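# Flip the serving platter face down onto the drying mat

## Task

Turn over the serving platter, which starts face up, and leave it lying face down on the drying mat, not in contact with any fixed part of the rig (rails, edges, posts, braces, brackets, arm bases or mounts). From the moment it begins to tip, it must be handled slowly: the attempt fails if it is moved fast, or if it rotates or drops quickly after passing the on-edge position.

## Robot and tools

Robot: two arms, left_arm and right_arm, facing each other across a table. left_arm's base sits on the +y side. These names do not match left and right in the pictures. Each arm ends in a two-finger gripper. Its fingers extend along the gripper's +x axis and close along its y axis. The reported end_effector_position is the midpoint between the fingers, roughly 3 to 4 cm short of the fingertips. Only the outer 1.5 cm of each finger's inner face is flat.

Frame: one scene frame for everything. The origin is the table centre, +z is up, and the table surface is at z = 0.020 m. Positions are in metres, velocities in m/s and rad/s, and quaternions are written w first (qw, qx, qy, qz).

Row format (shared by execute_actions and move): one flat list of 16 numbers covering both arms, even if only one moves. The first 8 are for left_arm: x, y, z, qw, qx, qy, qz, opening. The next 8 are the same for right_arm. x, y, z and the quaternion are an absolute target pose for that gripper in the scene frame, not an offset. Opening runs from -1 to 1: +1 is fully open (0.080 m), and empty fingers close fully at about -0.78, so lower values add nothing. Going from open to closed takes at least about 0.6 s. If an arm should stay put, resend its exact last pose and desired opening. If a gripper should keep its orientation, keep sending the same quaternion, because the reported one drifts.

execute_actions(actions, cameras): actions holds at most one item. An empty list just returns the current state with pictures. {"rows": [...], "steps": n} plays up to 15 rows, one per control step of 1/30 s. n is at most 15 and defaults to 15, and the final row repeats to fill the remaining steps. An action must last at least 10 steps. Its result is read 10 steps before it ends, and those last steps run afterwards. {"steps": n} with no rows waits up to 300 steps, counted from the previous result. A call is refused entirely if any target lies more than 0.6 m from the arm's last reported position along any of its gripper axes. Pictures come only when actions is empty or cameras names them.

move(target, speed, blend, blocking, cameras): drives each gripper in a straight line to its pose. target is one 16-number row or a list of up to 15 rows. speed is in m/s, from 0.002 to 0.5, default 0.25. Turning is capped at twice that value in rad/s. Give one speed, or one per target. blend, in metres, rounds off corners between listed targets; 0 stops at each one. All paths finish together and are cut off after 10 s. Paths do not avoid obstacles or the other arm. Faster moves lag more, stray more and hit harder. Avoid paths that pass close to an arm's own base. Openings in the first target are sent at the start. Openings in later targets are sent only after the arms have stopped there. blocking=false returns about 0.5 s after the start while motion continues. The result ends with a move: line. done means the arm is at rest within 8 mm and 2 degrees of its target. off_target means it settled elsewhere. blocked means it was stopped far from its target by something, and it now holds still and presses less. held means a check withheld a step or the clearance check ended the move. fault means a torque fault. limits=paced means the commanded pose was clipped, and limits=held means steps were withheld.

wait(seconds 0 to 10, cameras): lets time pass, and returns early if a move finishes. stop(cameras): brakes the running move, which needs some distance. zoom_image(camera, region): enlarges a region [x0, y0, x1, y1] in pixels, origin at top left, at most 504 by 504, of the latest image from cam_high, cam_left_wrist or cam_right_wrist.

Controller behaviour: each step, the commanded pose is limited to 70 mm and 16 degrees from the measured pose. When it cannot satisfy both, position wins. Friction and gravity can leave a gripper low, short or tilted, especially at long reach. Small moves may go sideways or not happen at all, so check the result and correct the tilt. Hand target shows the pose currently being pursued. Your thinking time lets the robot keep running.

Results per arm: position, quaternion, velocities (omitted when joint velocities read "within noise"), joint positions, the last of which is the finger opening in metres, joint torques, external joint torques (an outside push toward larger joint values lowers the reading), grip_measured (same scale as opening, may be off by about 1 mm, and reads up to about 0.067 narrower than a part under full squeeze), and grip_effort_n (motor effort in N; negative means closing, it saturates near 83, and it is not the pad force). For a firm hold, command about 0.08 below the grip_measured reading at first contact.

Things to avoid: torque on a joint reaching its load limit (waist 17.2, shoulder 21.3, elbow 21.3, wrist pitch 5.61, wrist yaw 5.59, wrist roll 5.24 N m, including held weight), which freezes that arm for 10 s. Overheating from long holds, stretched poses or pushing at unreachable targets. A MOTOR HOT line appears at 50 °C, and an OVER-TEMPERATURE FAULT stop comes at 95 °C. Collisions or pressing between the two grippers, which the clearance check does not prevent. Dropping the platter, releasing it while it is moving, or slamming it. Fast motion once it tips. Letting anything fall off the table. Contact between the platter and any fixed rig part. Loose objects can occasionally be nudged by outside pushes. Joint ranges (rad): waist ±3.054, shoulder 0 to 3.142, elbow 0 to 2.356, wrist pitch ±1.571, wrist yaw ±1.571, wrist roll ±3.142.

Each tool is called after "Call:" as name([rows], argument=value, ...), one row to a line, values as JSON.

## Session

Call:
execute_actions(actions=[])

Call:
zoom_image(camera="cam_high", region=[140, 130, 560, 445])

Scene clock: 0.00 s of 3974.00 s.
left_arm: end_effector_position=(+0.3479, +0.1610, +0.3459) grip_measured=+1.000 grip_effort_n=n/a end_effector_quat_wxyz=(+0.891, +0.414, +0.147, -0.113) | right_arm: end_effector_position=(-0.2519, -0.2605, +0.3897) grip_measured=+1.000 grip_effort_n=n/a end_effector_quat_wxyz=(+0.545, +0.034, +0.465, +0.697)
Joint positions: left_arm=[0.639 1.689 1.56 -0.385 -0.76 0.485 0.08] | right_arm=[1.09 1.102 1.345 -0.813 0.553 1.206 0.08]
Joint velocities: within noise
Joint torques (N m): no reading
External joint torques (N m): no reading
Motor temperatures (°C): left_arm=[29 30 26 27 25 30] | right_arm=[27 30 27 28 30 26]
Heat: left arm: hottest shoulder 30 °C (+0.0 °C/min); right arm: hottest shoulder 30 °C (+0.0 °C/min).
Hand target: left_arm +0.3480, +0.1610, +0.3457; +0.891, +0.415, +0.148, -0.113 | right_arm -0.2517, -0.2605, +0.3897; +0.545, +0.034, +0.465, +0.697

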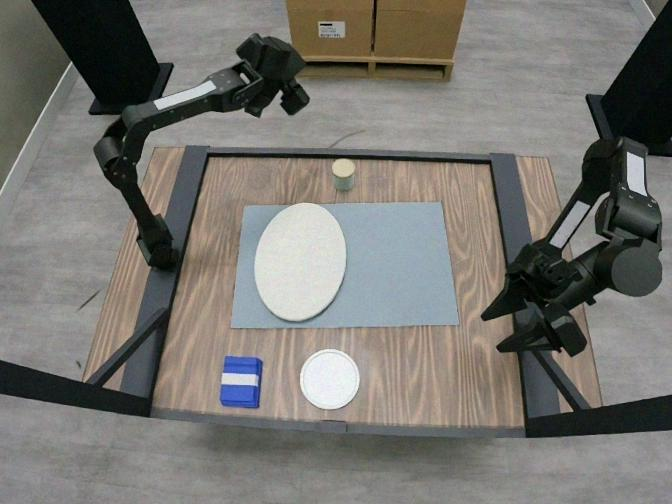

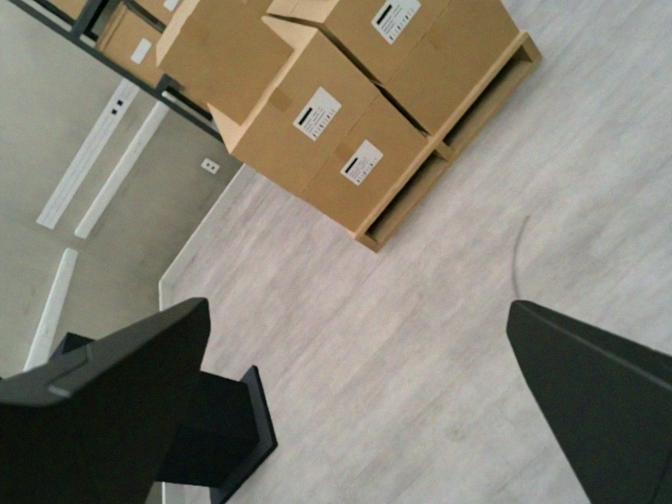

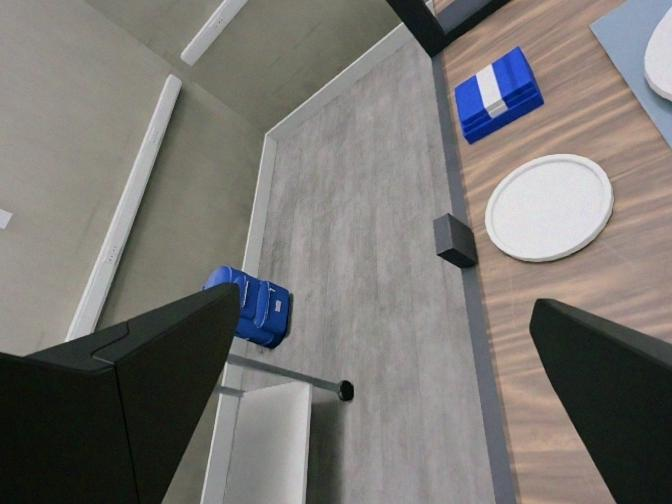

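Scaled by 1.200 from the camera's 672x504 image, which has a finer 960x720 frame.

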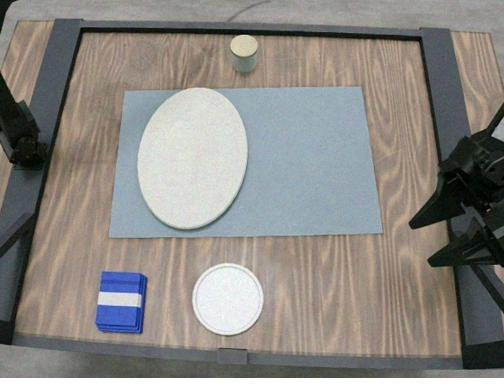

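Call:
move([
  [0.15,0.23,0.28,-0.5214,0.3043,-0.6383,0.4776,0.4,-0.06,-0.1,0.2,0.5,-0.5,0.5,0.5,-1],
  [0.05,0.285,0.125,-0.5214,0.3043,-0.6383,0.4776,0.4,-0.042,-0.006,0.11,0.5,-0.5,0.5,0.5,-1],
], speed=0.3)

Call:
zoom_image(camera="cam_high", region=[150, 170, 450, 390])

Scene clock: 7.67 s of 3974.00 s.
left_arm: end_effector_position=(+0.0517, +0.2843, +0.1260) grip_measured=+0.404 grip_effort_n=-19.8 end_effector_quat_wxyz=(+0.523, -0.302, +0.639, -0.477) | right_arm: end_effector_position=(-0.0436, -0.0074, +0.1134) grip_measured=-0.764 grip_effort_n=-83.5 end_effector_quat_wxyz=(+0.501, -0.496, +0.500, +0.503)
Joint positions: left_arm=[1.179 0.99 0.283 -0.68 1.174 -0.198 0.053] | right_arm=[0.014 2.321 2.064 -1.308 -0.006 0.032 0.001]
Joint velocities: within noise
Joint torques (N m): left_arm=[0.21 -1.92 5.33 0.51 0.89 0.13] | right_arm=[-0.23 -11.52 6.02 -0.02 0.19 -0.15]
External joint torques (N m): left_arm=[0.21 -0.68 -0.16 -0.09 0.3 0.07] | right_arm=[-0.3 -0.41 0.2 -0.38 0.2 -0.15]
Motor temperatures (°C): left_arm=[29 32 28 27 25 30] | right_arm=[27 31 29 29 30 26]
Heat: left arm: hottest shoulder 32 °C (+15.7 °C/min); right arm: hottest shoulder 31 °C (+7.8 °C/min).
Hand target: left_arm +0.0500, +0.2850, +0.1250; +0.521, -0.304, +0.638, -0.478 | right_arm -0.0420, -0.0060, +0.1099; +0.500, -0.500, +0.500, +0.500
Off the commanded pose: left_arm 0.002 m, 0 deg | right_arm 0.004 m, 1 deg.
Kept back: nothing.
move: done

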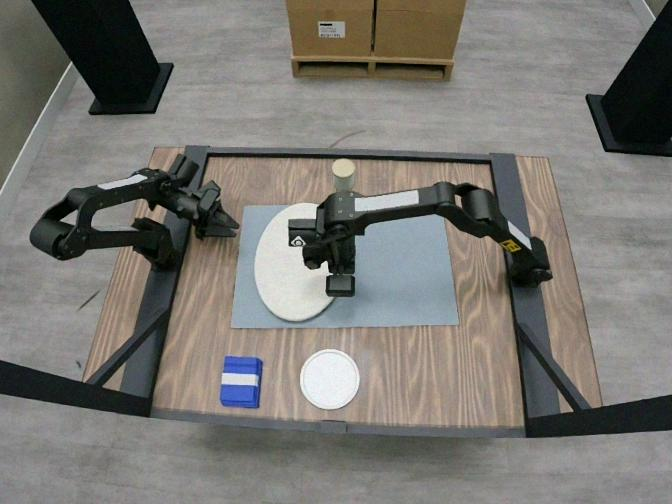

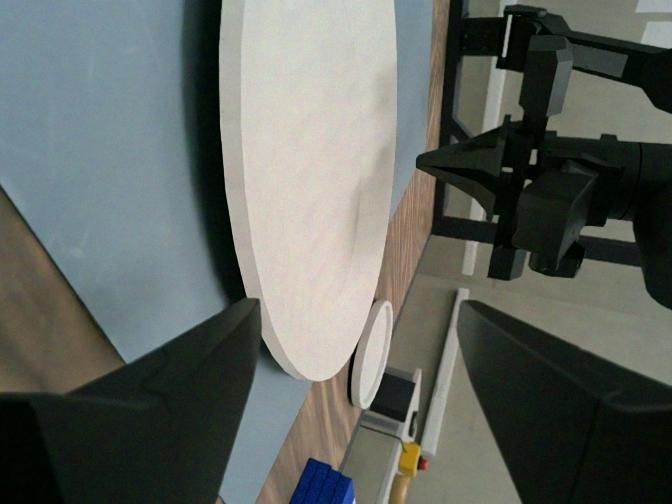

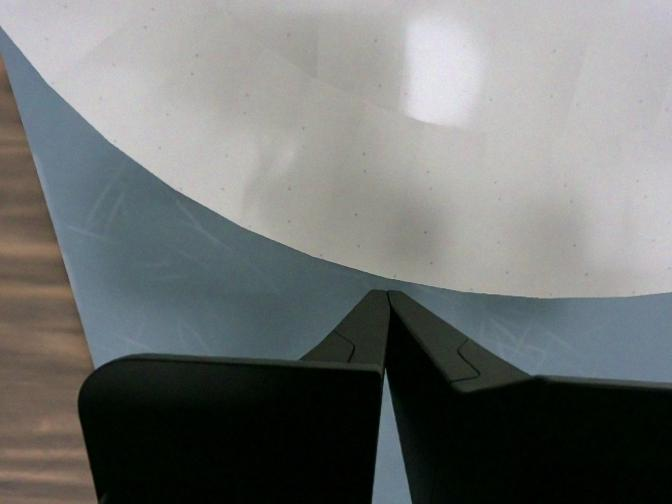

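Scaled by 1.680 from the camera's 672x504 image, which has a finer 960x720 frame.

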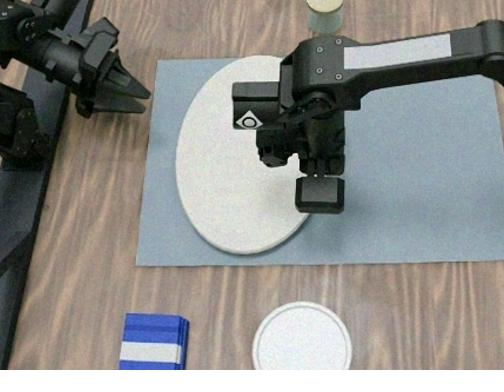

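Call:
move([
  [0.05,0.285,0.125,-0.5214,0.3043,-0.6383,0.4776,0.4,-0.042,-0.006,0.078,0.5,-0.5,0.5,0.5,-1],
], speed=0.1)

Scene clock: 9.03 s of 3974.00 s.
left_arm: end_effector_position=(+0.0517, +0.2843, +0.1260) grip_measured=+0.404 grip_effort_n=-19.8 end_effector_quat_wxyz=(+0.523, -0.302, +0.639, -0.477) | right_arm: end_effector_position=(-0.0437, -0.0011, +0.0916) grip_measured=-0.764 grip_effort_n=-83.5 end_effector_quat_wxyz=(+0.507, -0.489, +0.493, +0.510)
Joint positions: left_arm=[1.179 0.99 0.283 -0.68 1.175 -0.198 0.053] | right_arm=[0.014 2.327 1.987 -1.196 -0.005 0.032 0.001]
Joint velocities: within noise
Joint torques (N m): left_arm=[0.18 -1.91 5.34 0.5 0.89 0.12] | right_arm=[-0.2 -10.94 2.72 0.31 0.21 -0.11]
External joint torques (N m): left_arm=[0.17 -0.69 -0.19 -0.11 0.3 0.07] | right_arm=[-0.17 0.2 -3.04 -0.06 0.21 -0.11]
Motor temperatures (°C): left_arm=[29 32 28 27 25 30] | right_arm=[27 31 29 29 30 26]
Heat: left arm: hottest shoulder 32 °C (+13.3 °C/min); right arm: hottest shoulder 31 °C (+6.6 °C/min).
Hand target: left_arm +0.0500, +0.2850, +0.1250; +0.521, -0.304, +0.638, -0.478 | right_arm -0.0420, -0.0062, +0.0783; +0.500, -0.500, +0.500, +0.500
Off the commanded pose: left_arm 0.002 m, 0 deg | right_arm 0.015 m, 2 deg.
Kept back: nothing.
move: off_target (right_arm)

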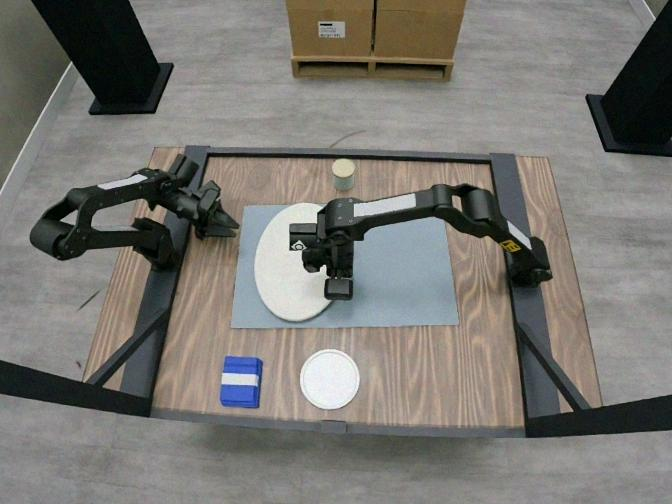

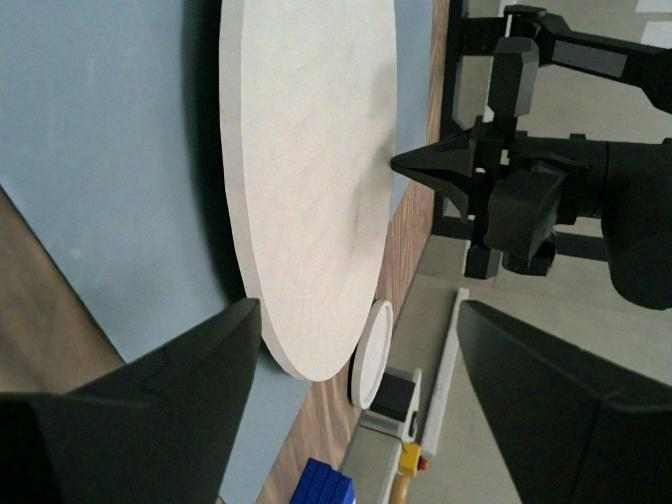

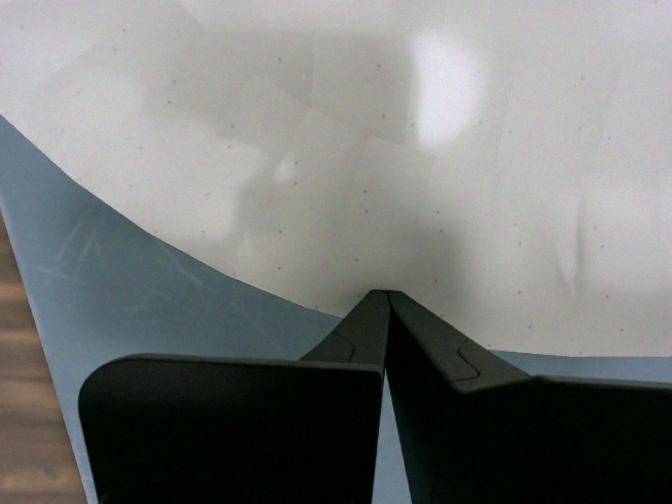

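Call:
move([
  [0.05,0.285,0.125,-0.5214,0.3043,-0.6383,0.4776,0.4,-0.042,-0.01,0.045,0.5,-0.5,0.5,0.5,-1],
], speed=0.05)

Call:
zoom_image(camera="cam_high", region=[150, 170, 450, 390])

Scene clock: 10.33 s of 3974.00 s.
left_arm: end_effector_position=(+0.0517, +0.2843, +0.1260) grip_measured=+0.404 grip_effort_n=-19.8 end_effector_quat_wxyz=(+0.523, -0.302, +0.639, -0.477) | right_arm: end_effector_position=(-0.0438, -0.0002, +0.0832) grip_measured=-0.764 grip_effort_n=-83.5 end_effector_quat_wxyz=(+0.519, -0.476, +0.481, +0.522)
Joint positions: left_arm=[1.179 0.99 0.283 -0.68 1.175 -0.198 0.053] | right_arm=[0.014 2.288 1.885 -1.083 -0.005 0.032 0.001]
Joint velocities: within noise
Joint torques (N m): left_arm=[0.17 -1.91 5.33 0.5 0.89 0.12] | right_arm=[-0.19 -5.28 0.96 1.11 0.2 -0.13]
External joint torques (N m): left_arm=[0.17 -0.67 -0.17 -0.09 0.3 0.07] | right_arm=[-0.19 5.75 -4.95 0.62 0.21 -0.13]
Motor temperatures (°C): left_arm=[29 32 28 27 25 30] | right_arm=[27 31 29 29 30 26]
Heat: left arm: hottest shoulder 32 °C (+11.6 °C/min); right arm: hottest shoulder 31 °C (+5.8 °C/min).
Hand target: left_arm +0.0500, +0.2850, +0.1250; +0.521, -0.304, +0.638, -0.478 | right_arm -0.0419, -0.0120, +0.0469; +0.500, -0.500, +0.500, +0.500
Off the commanded pose: left_arm 0.002 m, 0 deg | right_arm 0.039 m, 5 deg.
Kept back: nothing.
move: off_target (right_arm)

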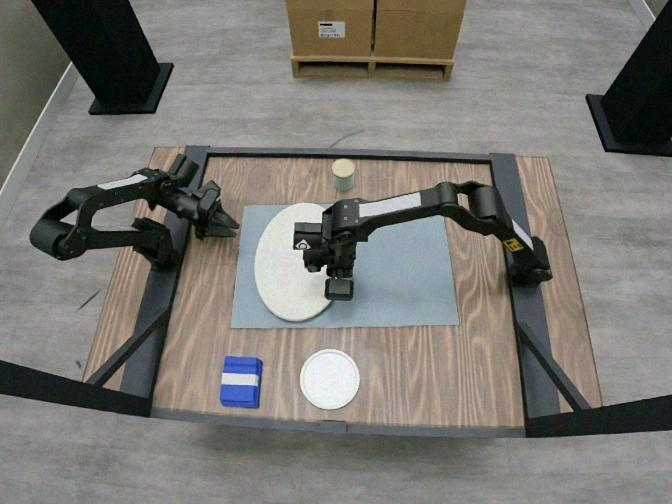

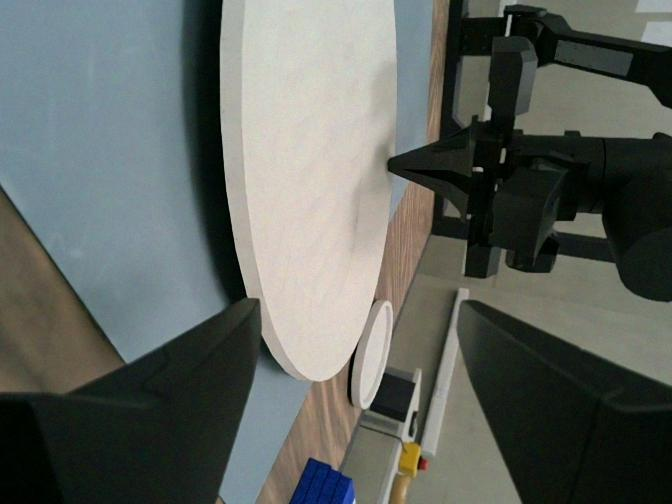

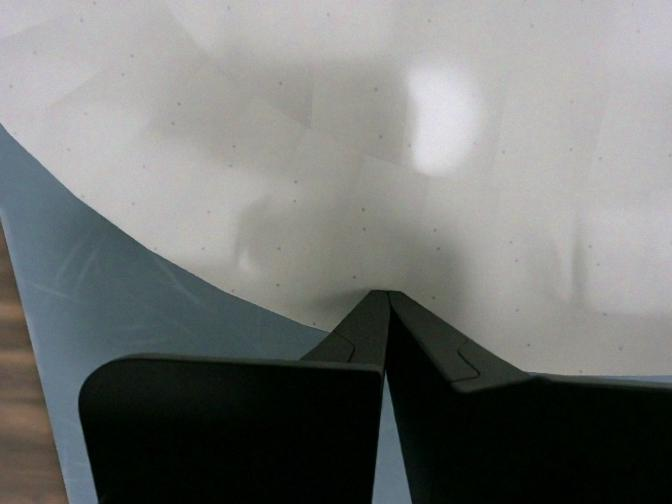

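Scaled by 1.680 from the camera's 672x504 image, which has a finer 960x720 frame.

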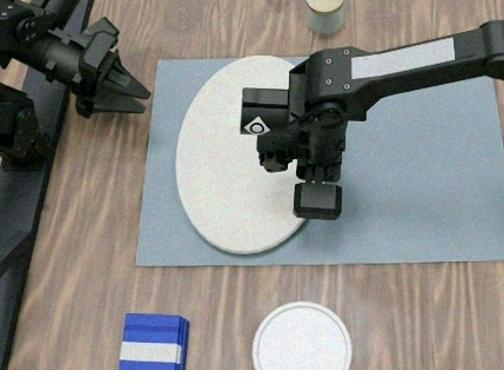

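Call:
move([
  [0.05,0.285,0.125,-0.5214,0.3043,-0.6383,0.4776,0.4,-0.042,-0.018,0.022,0.5,-0.5,0.5,0.5,-1],
], speed=0.05)

Call:
zoom_image(camera="cam_high", region=[150, 170, 450, 390])

Scene clock: 12.13 s of 3974.00 s.
left_arm: end_effector_position=(+0.0517, +0.2843, +0.1260) grip_measured=+0.404 grip_effort_n=-19.8 end_effector_quat_wxyz=(+0.523, -0.302, +0.639, -0.477) | right_arm: end_effector_position=(-0.0431, +0.0020, +0.0867) grip_measured=-0.764 grip_effort_n=-83.5 end_effector_quat_wxyz=(+0.536, -0.457, +0.462, +0.539)
Joint positions: left_arm=[1.179 0.99 0.283 -0.68 1.175 -0.197 0.053] | right_arm=[0.014 2.229 1.792 -0.978 -0.002 0.032 0.001]
Joint velocities: within noise
Joint torques (N m): left_arm=[-0.05 -1.35 6.38 0.45 0.69 0.05] | right_arm=[0.27 -8.75 3.3 -0.06 -0.02 -0.02]
External joint torques (N m): left_arm=[-0.05 -0.11 0.92 -0.14 0.1 0] | right_arm=[0.24 2 -2.63 -0.62 -0.01 -0.02]
Motor temperatures (°C): left_arm=[29 32 28 27 25 30] | right_arm=[27 32 29 29 30 26]
Heat: left arm: hottest shoulder 32 °C (+9.9 °C/min); right arm: hottest shoulder 32 °C (+9.9 °C/min).
Hand target: left_arm +0.0517, +0.2843, +0.1260; +0.523, -0.302, +0.639, -0.477 | right_arm -0.0437, -0.0061, +0.0673; +0.522, -0.472, +0.477, +0.526
Off the commanded pose: left_arm 0.002 m, 0 deg | right_arm 0.068 m, 9 deg.
Kept back: nothing.
move: blocked (right_arm; both arms now hold where they are)

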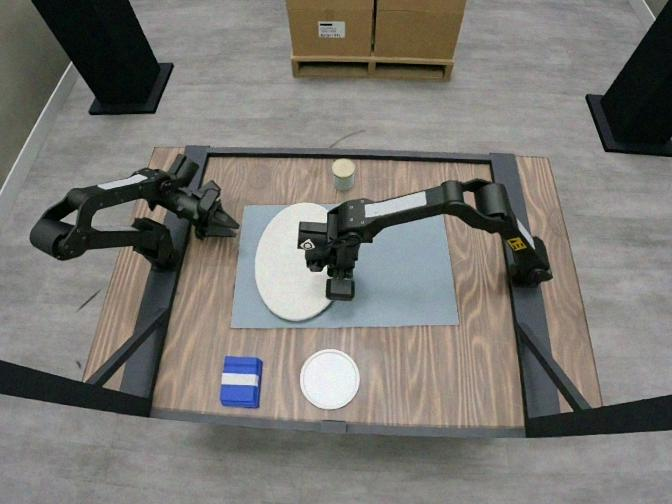

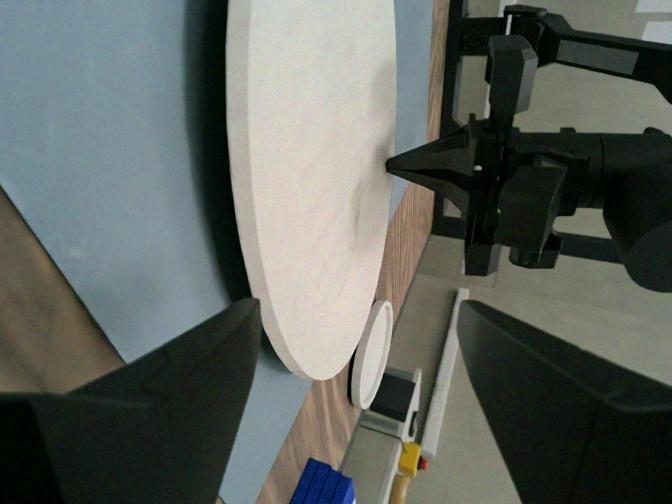

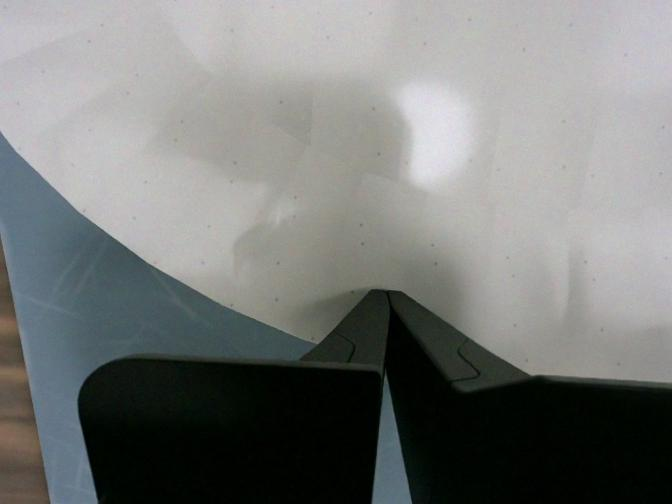

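Scaled by 1.680 from the camera's 672x504 image, which has a finer 960x720 frame.

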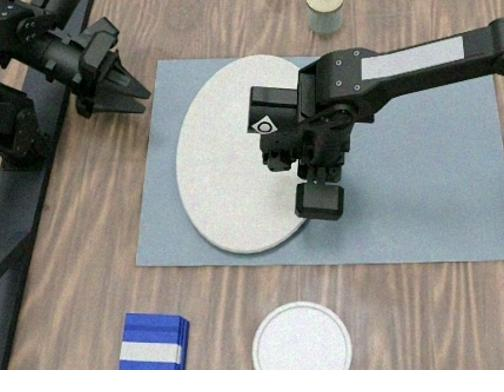

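Call:
move([
  [0.05,0.285,0.125,-0.5214,0.3043,-0.6383,0.4776,0.4,-0.046,-0.005,0.11,0.5,-0.5,0.5,0.5,-1],
  [0.05,0.285,0.125,-0.5214,0.3043,-0.6383,0.4776,0.4,-0.046,-0.022,0.105,0.5,-0.5,0.5,0.5,-1],
  [0.05,0.285,0.125,-0.5214,0.3043,-0.6383,0.4776,0.4,-0.046,-0.024,0.05,0.5,-0.5,0.5,0.5,-1],
], speed=0.07)

Call:
zoom_image(camera="cam_high", region=[150, 170, 450, 390])

Scene clock: 15.20 s of 3974.00 s.
left_arm: end_effector_position=(+0.0517, +0.2843, +0.1260) grip_measured=+0.404 grip_effort_n=-19.8 end_effector_quat_wxyz=(+0.523, -0.302, +0.639, -0.477) | right_arm: end_effector_position=(-0.0448, -0.0205, +0.0636) grip_measured=-0.764 grip_effort_n=-83.5 end_effector_quat_wxyz=(+0.505, -0.493, +0.495, +0.506)
Joint positions: left_arm=[1.179 0.99 0.283 -0.68 1.175 -0.197 0.053] | right_arm=[0.019 2.275 1.786 -1.058 -0.002 0.036 0.001]
Joint velocities: within noise
Joint torques (N m): left_arm=[0.16 -1.93 5.32 0.5 0.89 0.11] | right_arm=[0.16 -10.04 2.57 1.1 0.11 0.04]
External joint torques (N m): left_arm=[0.16 -0.69 -0.16 -0.09 0.29 0.07] | right_arm=[0.17 0.65 -3.13 0.68 0.11 0.04]
Motor temperatures (°C): left_arm=[29 32 28 27 25 30] | right_arm=[27 33 29 29 30 26]
Heat: left arm: hottest shoulder 32 °C (+7.9 °C/min); right arm: hottest shoulder 33 °C (+11.8 °C/min).
Hand target: left_arm +0.0500, +0.2850, +0.1250; +0.521, -0.304, +0.638, -0.478 | right_arm -0.0459, -0.0243, +0.0502; +0.500, -0.500, +0.500, +0.500
Off the commanded pose: left_arm 0.002 m, 0 deg | right_arm 0.014 m, 1 deg.
Kept back: nothing.
move: off_target (right_arm)

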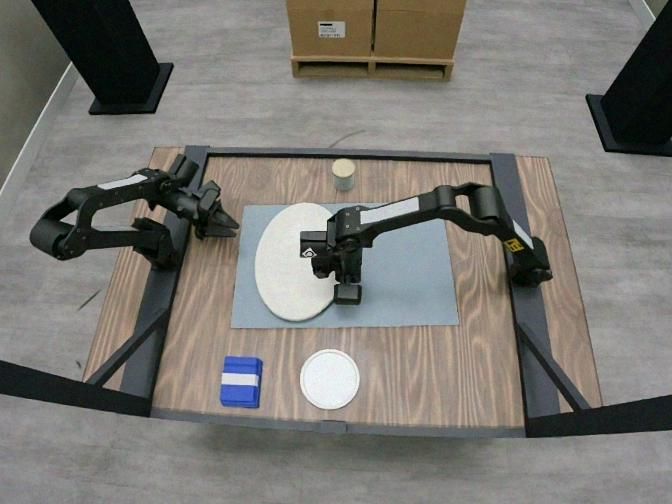

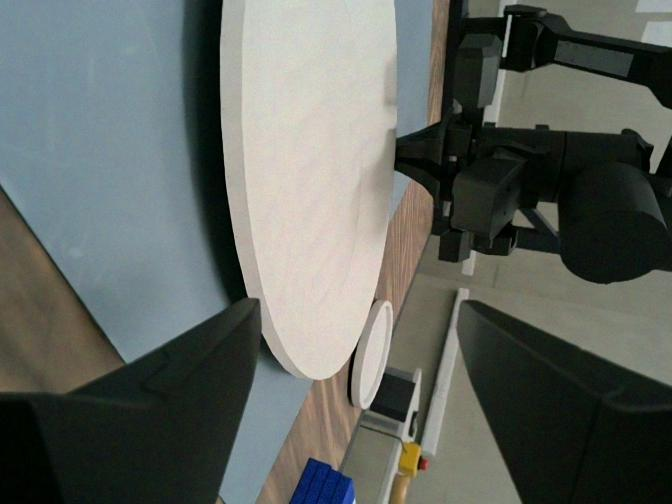

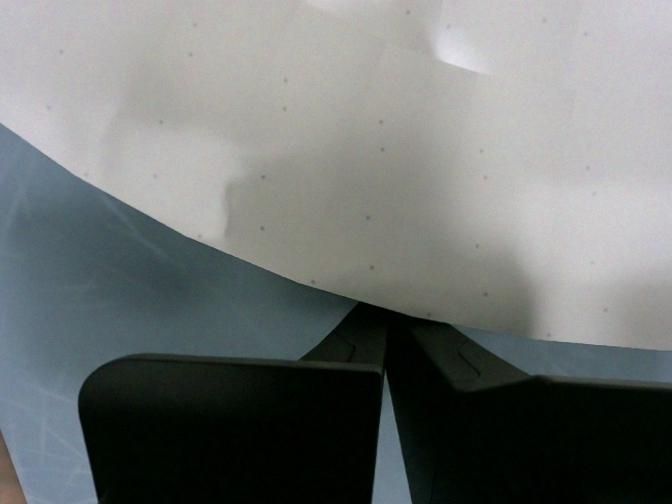

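Scaled by 1.680 from the camera's 672x504 image, which has a finer 960x720 frame.

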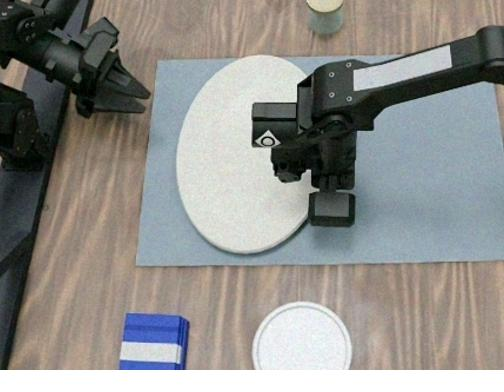

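Call:
move([
  [0.05,0.285,0.125,-0.5214,0.3043,-0.6383,0.4776,0.4,-0.046,-0.028,0.11,0.5,-0.5,0.5,0.5,-1],
  [0.05,0.285,0.125,-0.5214,0.3043,-0.6383,0.4776,0.4,-0.046,-0.013,0.105,0.5,-0.5,0.5,0.5,-1],
  [0.05,0.285,0.125,-0.5214,0.3043,-0.6383,0.4776,0.4,-0.046,-0.014,0.055,0.5,-0.5,0.5,0.5,-1],
  [0.05,0.285,0.125,-0.5214,0.3043,-0.6383,0.4776,0.4,-0.046,-0.016,0.037,0.5,-0.5,0.5,0.5,-1],
], speed=0.07)

Call:
zoom_image(camera="cam_high", region=[150, 170, 450, 390])

Scene clock: 18.40 s of 3974.00 s.
left_arm: end_effector_position=(+0.0517, +0.2843, +0.1260) grip_measured=+0.404 grip_effort_n=-19.8 end_effector_quat_wxyz=(+0.523, -0.302, +0.639, -0.477) | right_arm: end_effector_position=(-0.0497, -0.0125, +0.0693) grip_measured=-0.764 grip_effort_n=-83.5 end_effector_quat_wxyz=(+0.510, -0.486, +0.485, +0.518)
Joint positions: left_arm=[1.179 0.99 0.283 -0.68 1.175 -0.197 0.053] | right_arm=[0.029 2.273 1.806 -1.046 -0.004 0.036 0.001]
Joint velocities: within noise
Joint torques (N m): left_arm=[0.18 -1.91 5.33 0.5 0.88 0.12] | right_arm=[-0.79 -5.2 2.87 1.78 0.16 0.09]
External joint torques (N m): left_arm=[0.18 -0.7 -0.1 -0.08 0.3 0.07] | right_arm=[-0.73 5.63 -2.95 1.33 0.16 0.08]
Motor temperatures (°C): left_arm=[29 31 28 27 26 30] | right_arm=[27 34 29 29 30 26]
Heat: left arm: hottest shoulder 31 °C (+3.3 °C/min); right arm: hottest shoulder 34 °C (+13.0 °C/min).
Hand target: left_arm +0.0500, +0.2850, +0.1250; +0.521, -0.304, +0.638, -0.478 | right_arm -0.0460, -0.0178, +0.0383; +0.500, -0.500, +0.500, +0.500
Off the commanded pose: left_arm 0.002 m, 0 deg | right_arm 0.033 m, 3 deg.
Kept back: nothing.
move: off_target (right_arm)

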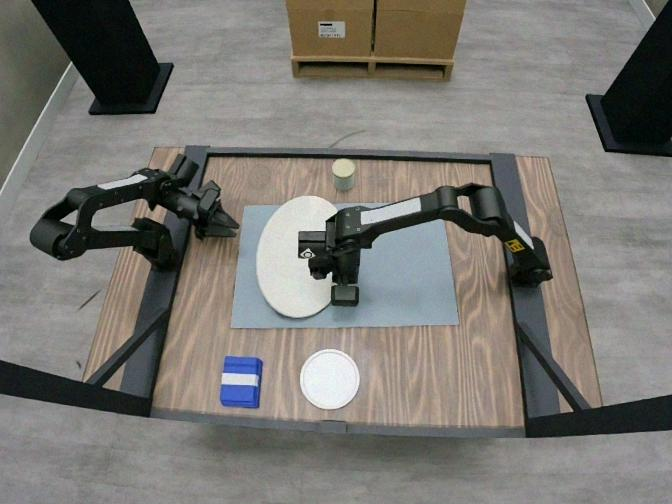

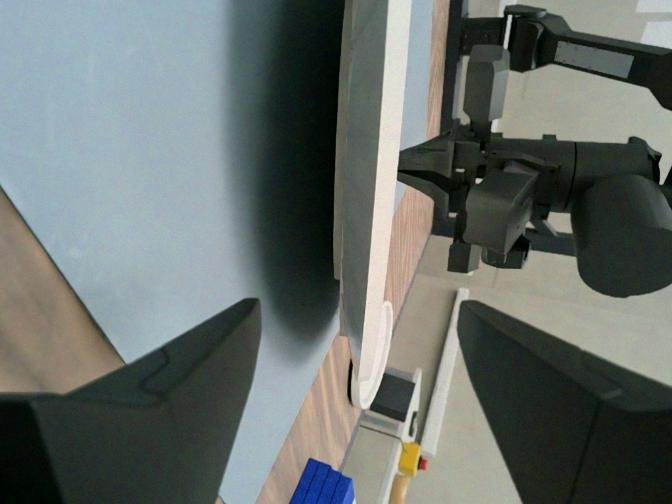

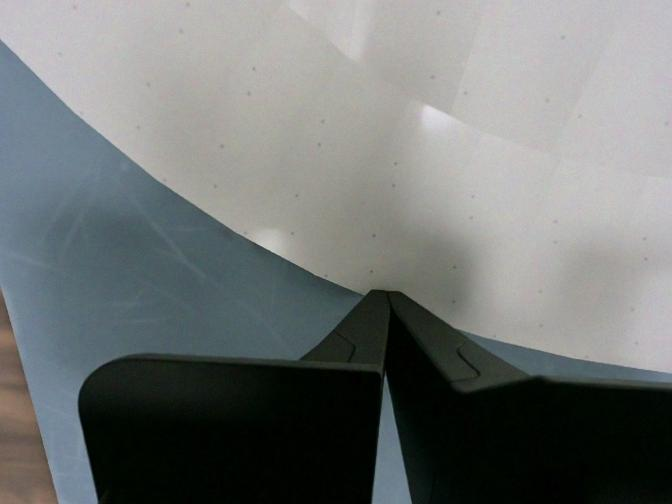

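Scaled by 1.680 from the camera's 672x504 image, which has a finer 960x720 frame.

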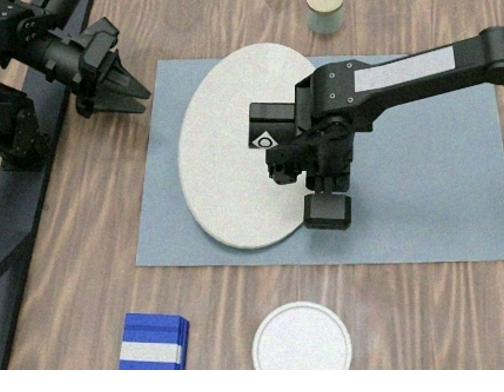

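Call:
move([
  [0.027,0.215,0.108,-0.5214,0.3043,-0.6383,0.4776,0.4,-0.046,-0.016,0.037,0.5,-0.5,0.5,0.5,-1],
], speed=0.15)

Call:
zoom_image(camera="cam_high", region=[150, 170, 450, 390])

Scene clock: 20.30 s of 3974.00 s.
left_arm: end_effector_position=(+0.0285, +0.2135, +0.1120) grip_measured=+0.404 grip_effort_n=-19.8 end_effector_quat_wxyz=(+0.522, -0.305, +0.634, -0.483) end_effector_velocity=(+0.000, -0.001, -0.002) end_effector_angular_velocity=(+0.002, +0.012, +0.007) | right_arm: end_effector_position=(-0.0497, -0.0127, +0.0692) grip_measured=-0.764 grip_effort_n=-83.5 end_effector_quat_wxyz=(+0.510, -0.486, +0.485, +0.518)
Joint positions: left_arm=[0.615 1.082 0.096 0.404 0.84 -1.104 0.053] | right_arm=[0.029 2.273 1.805 -1.047 -0.004 0.036 0.001]
Joint velocities: left_arm=[-0.007 0.022 -0.007 0.037 -0.007 -0.022 0] | right_arm=[within noise]
Joint torques (N m): left_arm=[-0.25 -1.29 5.36 1.53 0.15 -0.04] | right_arm=[-0.48 -4.98 3.15 1.79 0.17 0.02]
External joint torques (N m): left_arm=[-0.23 0.58 -0.1 0.07 -0.11 -0.09] | right_arm=[-0.48 5.78 -2.6 1.35 0.18 0.02]
Motor temperatures (°C): left_arm=[29 31 29 27 26 30] | right_arm=[27 34 29 30 30 26]
Heat: left arm: hottest shoulder 31 °C (+3.0 °C/min); right arm: hottest shoulder 34 °C (+11.8 °C/min).
Hand target: left_arm +0.0270, +0.2151, +0.1081; +0.521, -0.304, +0.638, -0.478 | right_arm -0.0460, -0.0179, +0.0382; +0.500, -0.500, +0.500, +0.500
Off the commanded pose: left_arm 0.005 m, 1 deg | right_arm 0.033 m, 3 deg.
Kept back: nothing.
move: off_target (right_arm)

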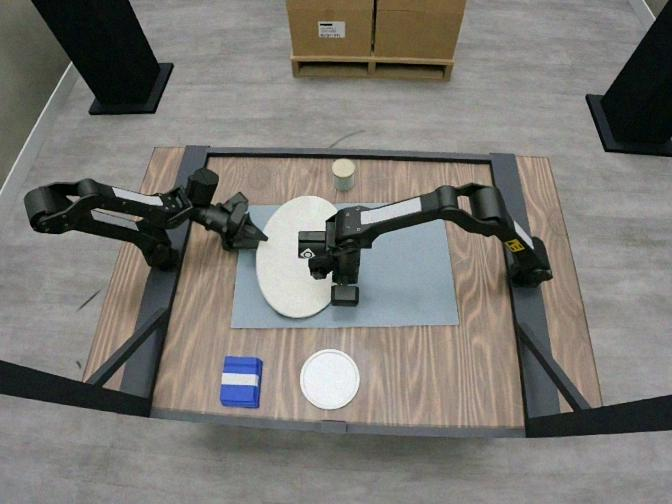

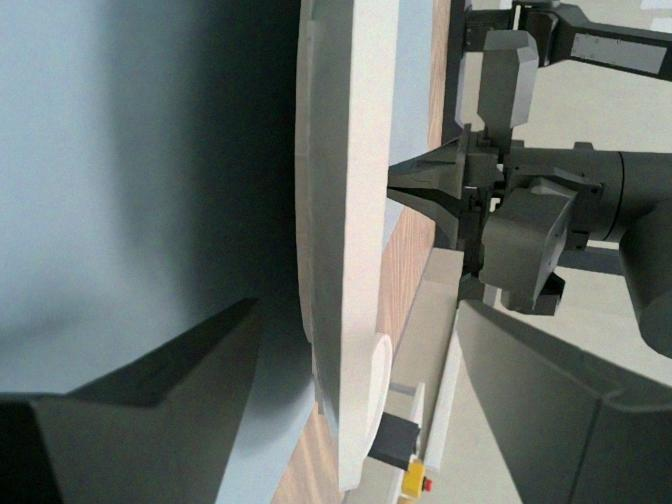

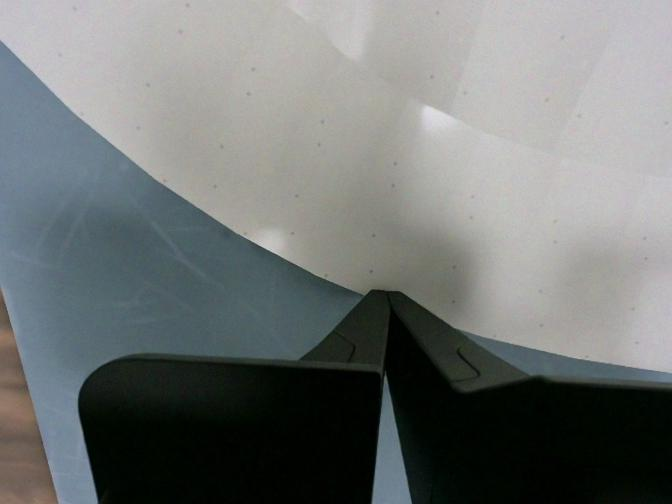

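Scaled by 1.680 from the camera's 672x504 image, which has a finer 960x720 frame.

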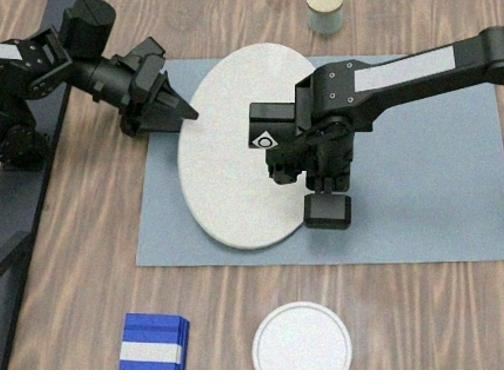

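Call:
move([
  [0.019,0.187,0.098,-0.5214,0.3043,-0.6383,0.4776,0.4,-0.046,-0.016,0.037,0.5,-0.5,0.5,0.5,-1],
  [0.019,0.187,0.098,-0.5214,0.3043,-0.6383,0.4776,-0.75,-0.046,-0.016,0.037,0.5,-0.5,0.5,0.5,-1],
], speed=0.08)

Call:
zoom_image(camera="cam_high", region=[150, 170, 450, 390])

Scene clock: 22.07 s of 3974.00 s.
left_arm: end_effector_position=(+0.0201, +0.1880, +0.0980) grip_measured=-0.511 grip_effort_n=-83.5 end_effector_quat_wxyz=(+0.524, -0.307, +0.638, -0.473) | right_arm: end_effector_position=(-0.0502, -0.0129, +0.0685) grip_measured=-0.764 grip_effort_n=-83.5 end_effector_quat_wxyz=(+0.509, -0.486, +0.487, +0.518)
Joint positions: left_arm=[0.466 1.33 0.102 0.709 0.702 -1.222 0.012] | right_arm=[0.029 2.275 1.805 -1.047 -0.007 0.036 0.001]
Joint velocities: within noise
Joint torques (N m): left_arm=[-0.18 -1.46 5.73 2.14 0.55 0.24] | right_arm=[-0.73 -5.12 3.13 1.73 0.22 0.11]
External joint torques (N m): left_arm=[-0.18 1.27 1.16 0.61 0.36 0.19] | right_arm=[-0.74 5.71 -2.65 1.3 0.23 0.11]
Motor temperatures (°C): left_arm=[29 31 29 28 26 30] | right_arm=[27 34 29 30 30 26]
Heat: left arm: hottest shoulder 31 °C (+2.7 °C/min); right arm: hottest shoulder 34 °C (+10.9 °C/min).
Hand target: left_arm +0.0189, +0.1871, +0.0980; +0.521, -0.304, +0.638, -0.477 | right_arm -0.0460, -0.0178, +0.0381; +0.500, -0.500, +0.500, +0.500
Off the commanded pose: left_arm 0.001 m, 1 deg | right_arm 0.032 m, 3 deg.
Kept back: nothing.
move: off_target (right_arm)

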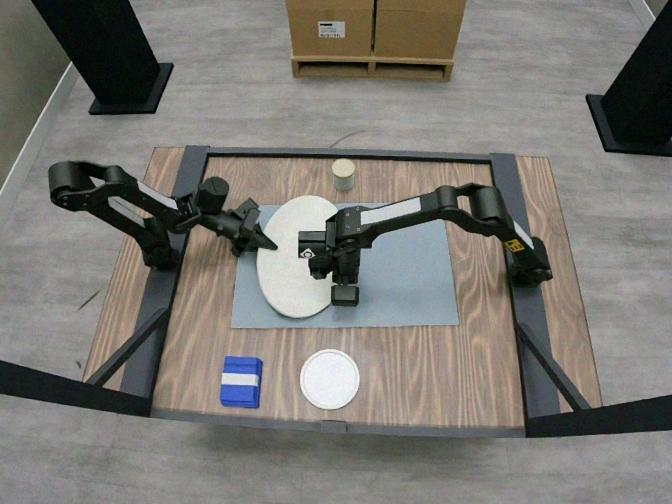

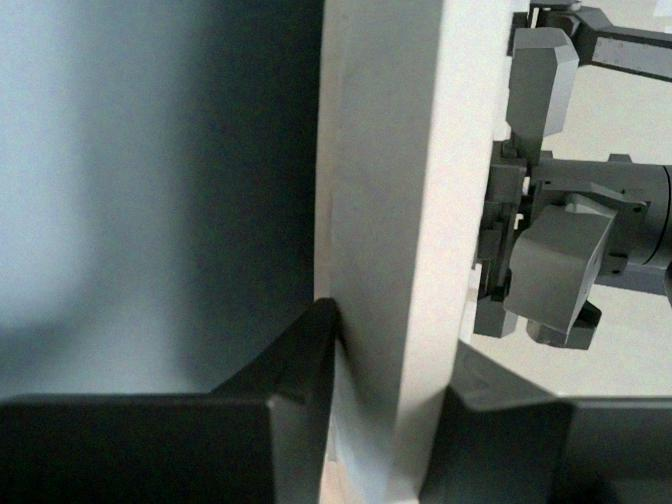

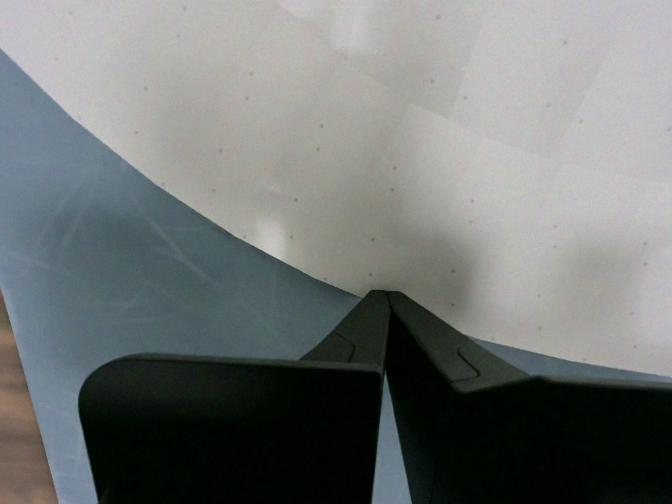

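Scaled by 1.680 from the camera's 672x504 image, which has a finer 960x720 frame.

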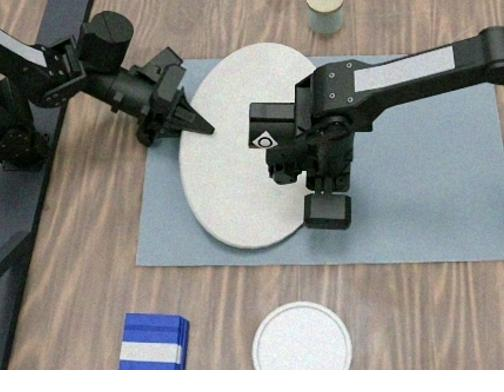

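Call:
move([
  [0.019,0.187,0.103,-0.5214,0.3043,-0.6383,0.4776,-0.8,-0.05,-0.04,0.13,0.5,-0.5,0.5,0.5,-1],
  [0.015,0.175,0.155,-0.5534,0.2592,-0.6580,0.4402,-0.8,-0.12,-0.22,0.3,0.545,0.034,0.465,0.697,-1],
  [0.004,0.137,0.208,-0.6061,0.1711,-0.6861,0.3642,-0.8,-0.252,-0.26,0.39,0.545,0.034,0.465,0.697,-1],
], speed=[0.12,0.2,0.1], blend=0.02)

Call:
zoom_image(camera="cam_high", region=[150, 170, 450, 390])

Scene clock: 29.53 s of 3974.00 s.
left_arm: end_effector_position=(+0.0064, +0.1546, +0.1783) grip_measured=-0.619 grip_effort_n=-83.5 end_effector_quat_wxyz=(+0.615, -0.151, +0.704, -0.321) | right_arm: end_effector_position=(-0.2512, -0.2602, +0.3862) grip_measured=-0.764 grip_effort_n=-83.5 end_effector_quat_wxyz=(+0.545, +0.030, +0.465, +0.697)
Joint positions: left_arm=[0.206 1.223 0.818 -0.547 0.334 -1.198 0.007] | right_arm=[1.085 1.098 1.333 -0.81 0.545 1.201 0.001]
Joint velocities: within noise
Joint torques (N m): left_arm=[-0.77 -5.04 14.27 3.17 0.96 0.21] | right_arm=[0.18 -2.59 6.48 1.17 0.45 0.07]
External joint torques (N m): left_arm=[-0.79 -1.03 7.59 1.91 0.83 0.17] | right_arm=[0.17 0.23 0.17 -0.32 0.25 0.11]
Motor temperatures (°C): left_arm=[29 32 31 31 26 30] | right_arm=[27 34 30 30 30 26]
Heat: left arm: hottest shoulder 32 °C (+4.1 °C/min); right arm: hottest shoulder 34 °C (+8.1 °C/min).
Hand target: left_arm +0.0039, +0.1393, +0.2083; +0.606, -0.171, +0.686, -0.364 | right_arm -0.2520, -0.2600, +0.3899; +0.545, +0.034, +0.465, +0.697
Off the commanded pose: left_arm 0.035 m, 6 deg | right_arm 0.004 m, 0 deg.
Kept back: nothing.
move: off_target (left_arm); blend cut to 0 m at target 1

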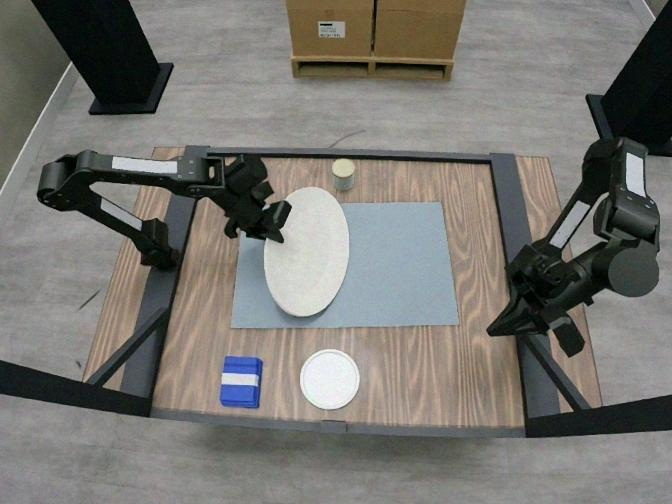

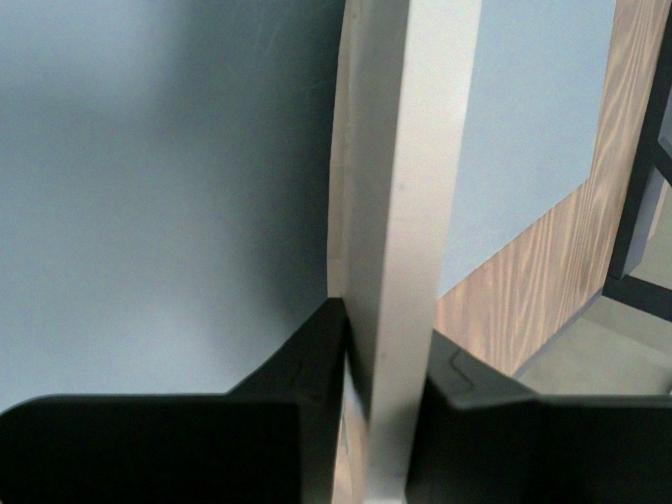

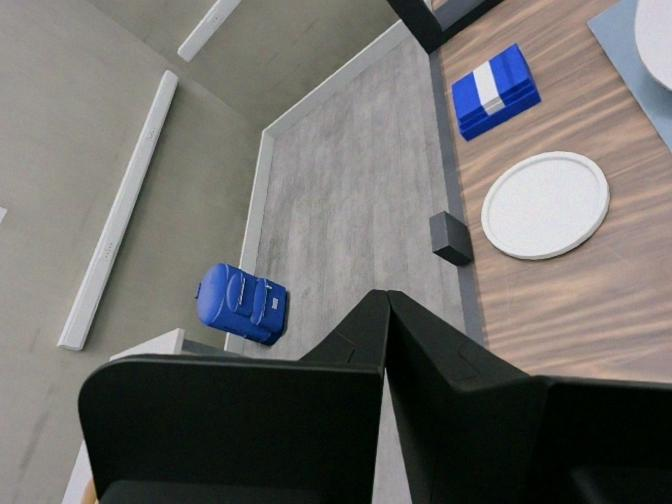

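Scaled by 1.680 from the camera's 672x504 image, which has a finer 960x720 frame.

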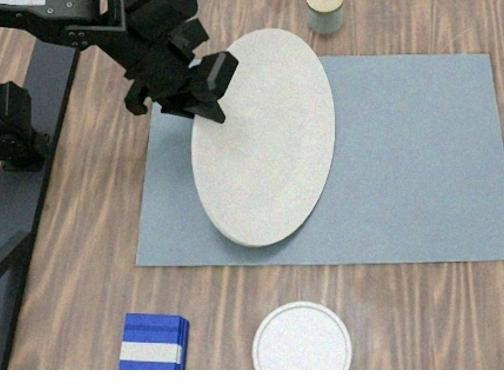

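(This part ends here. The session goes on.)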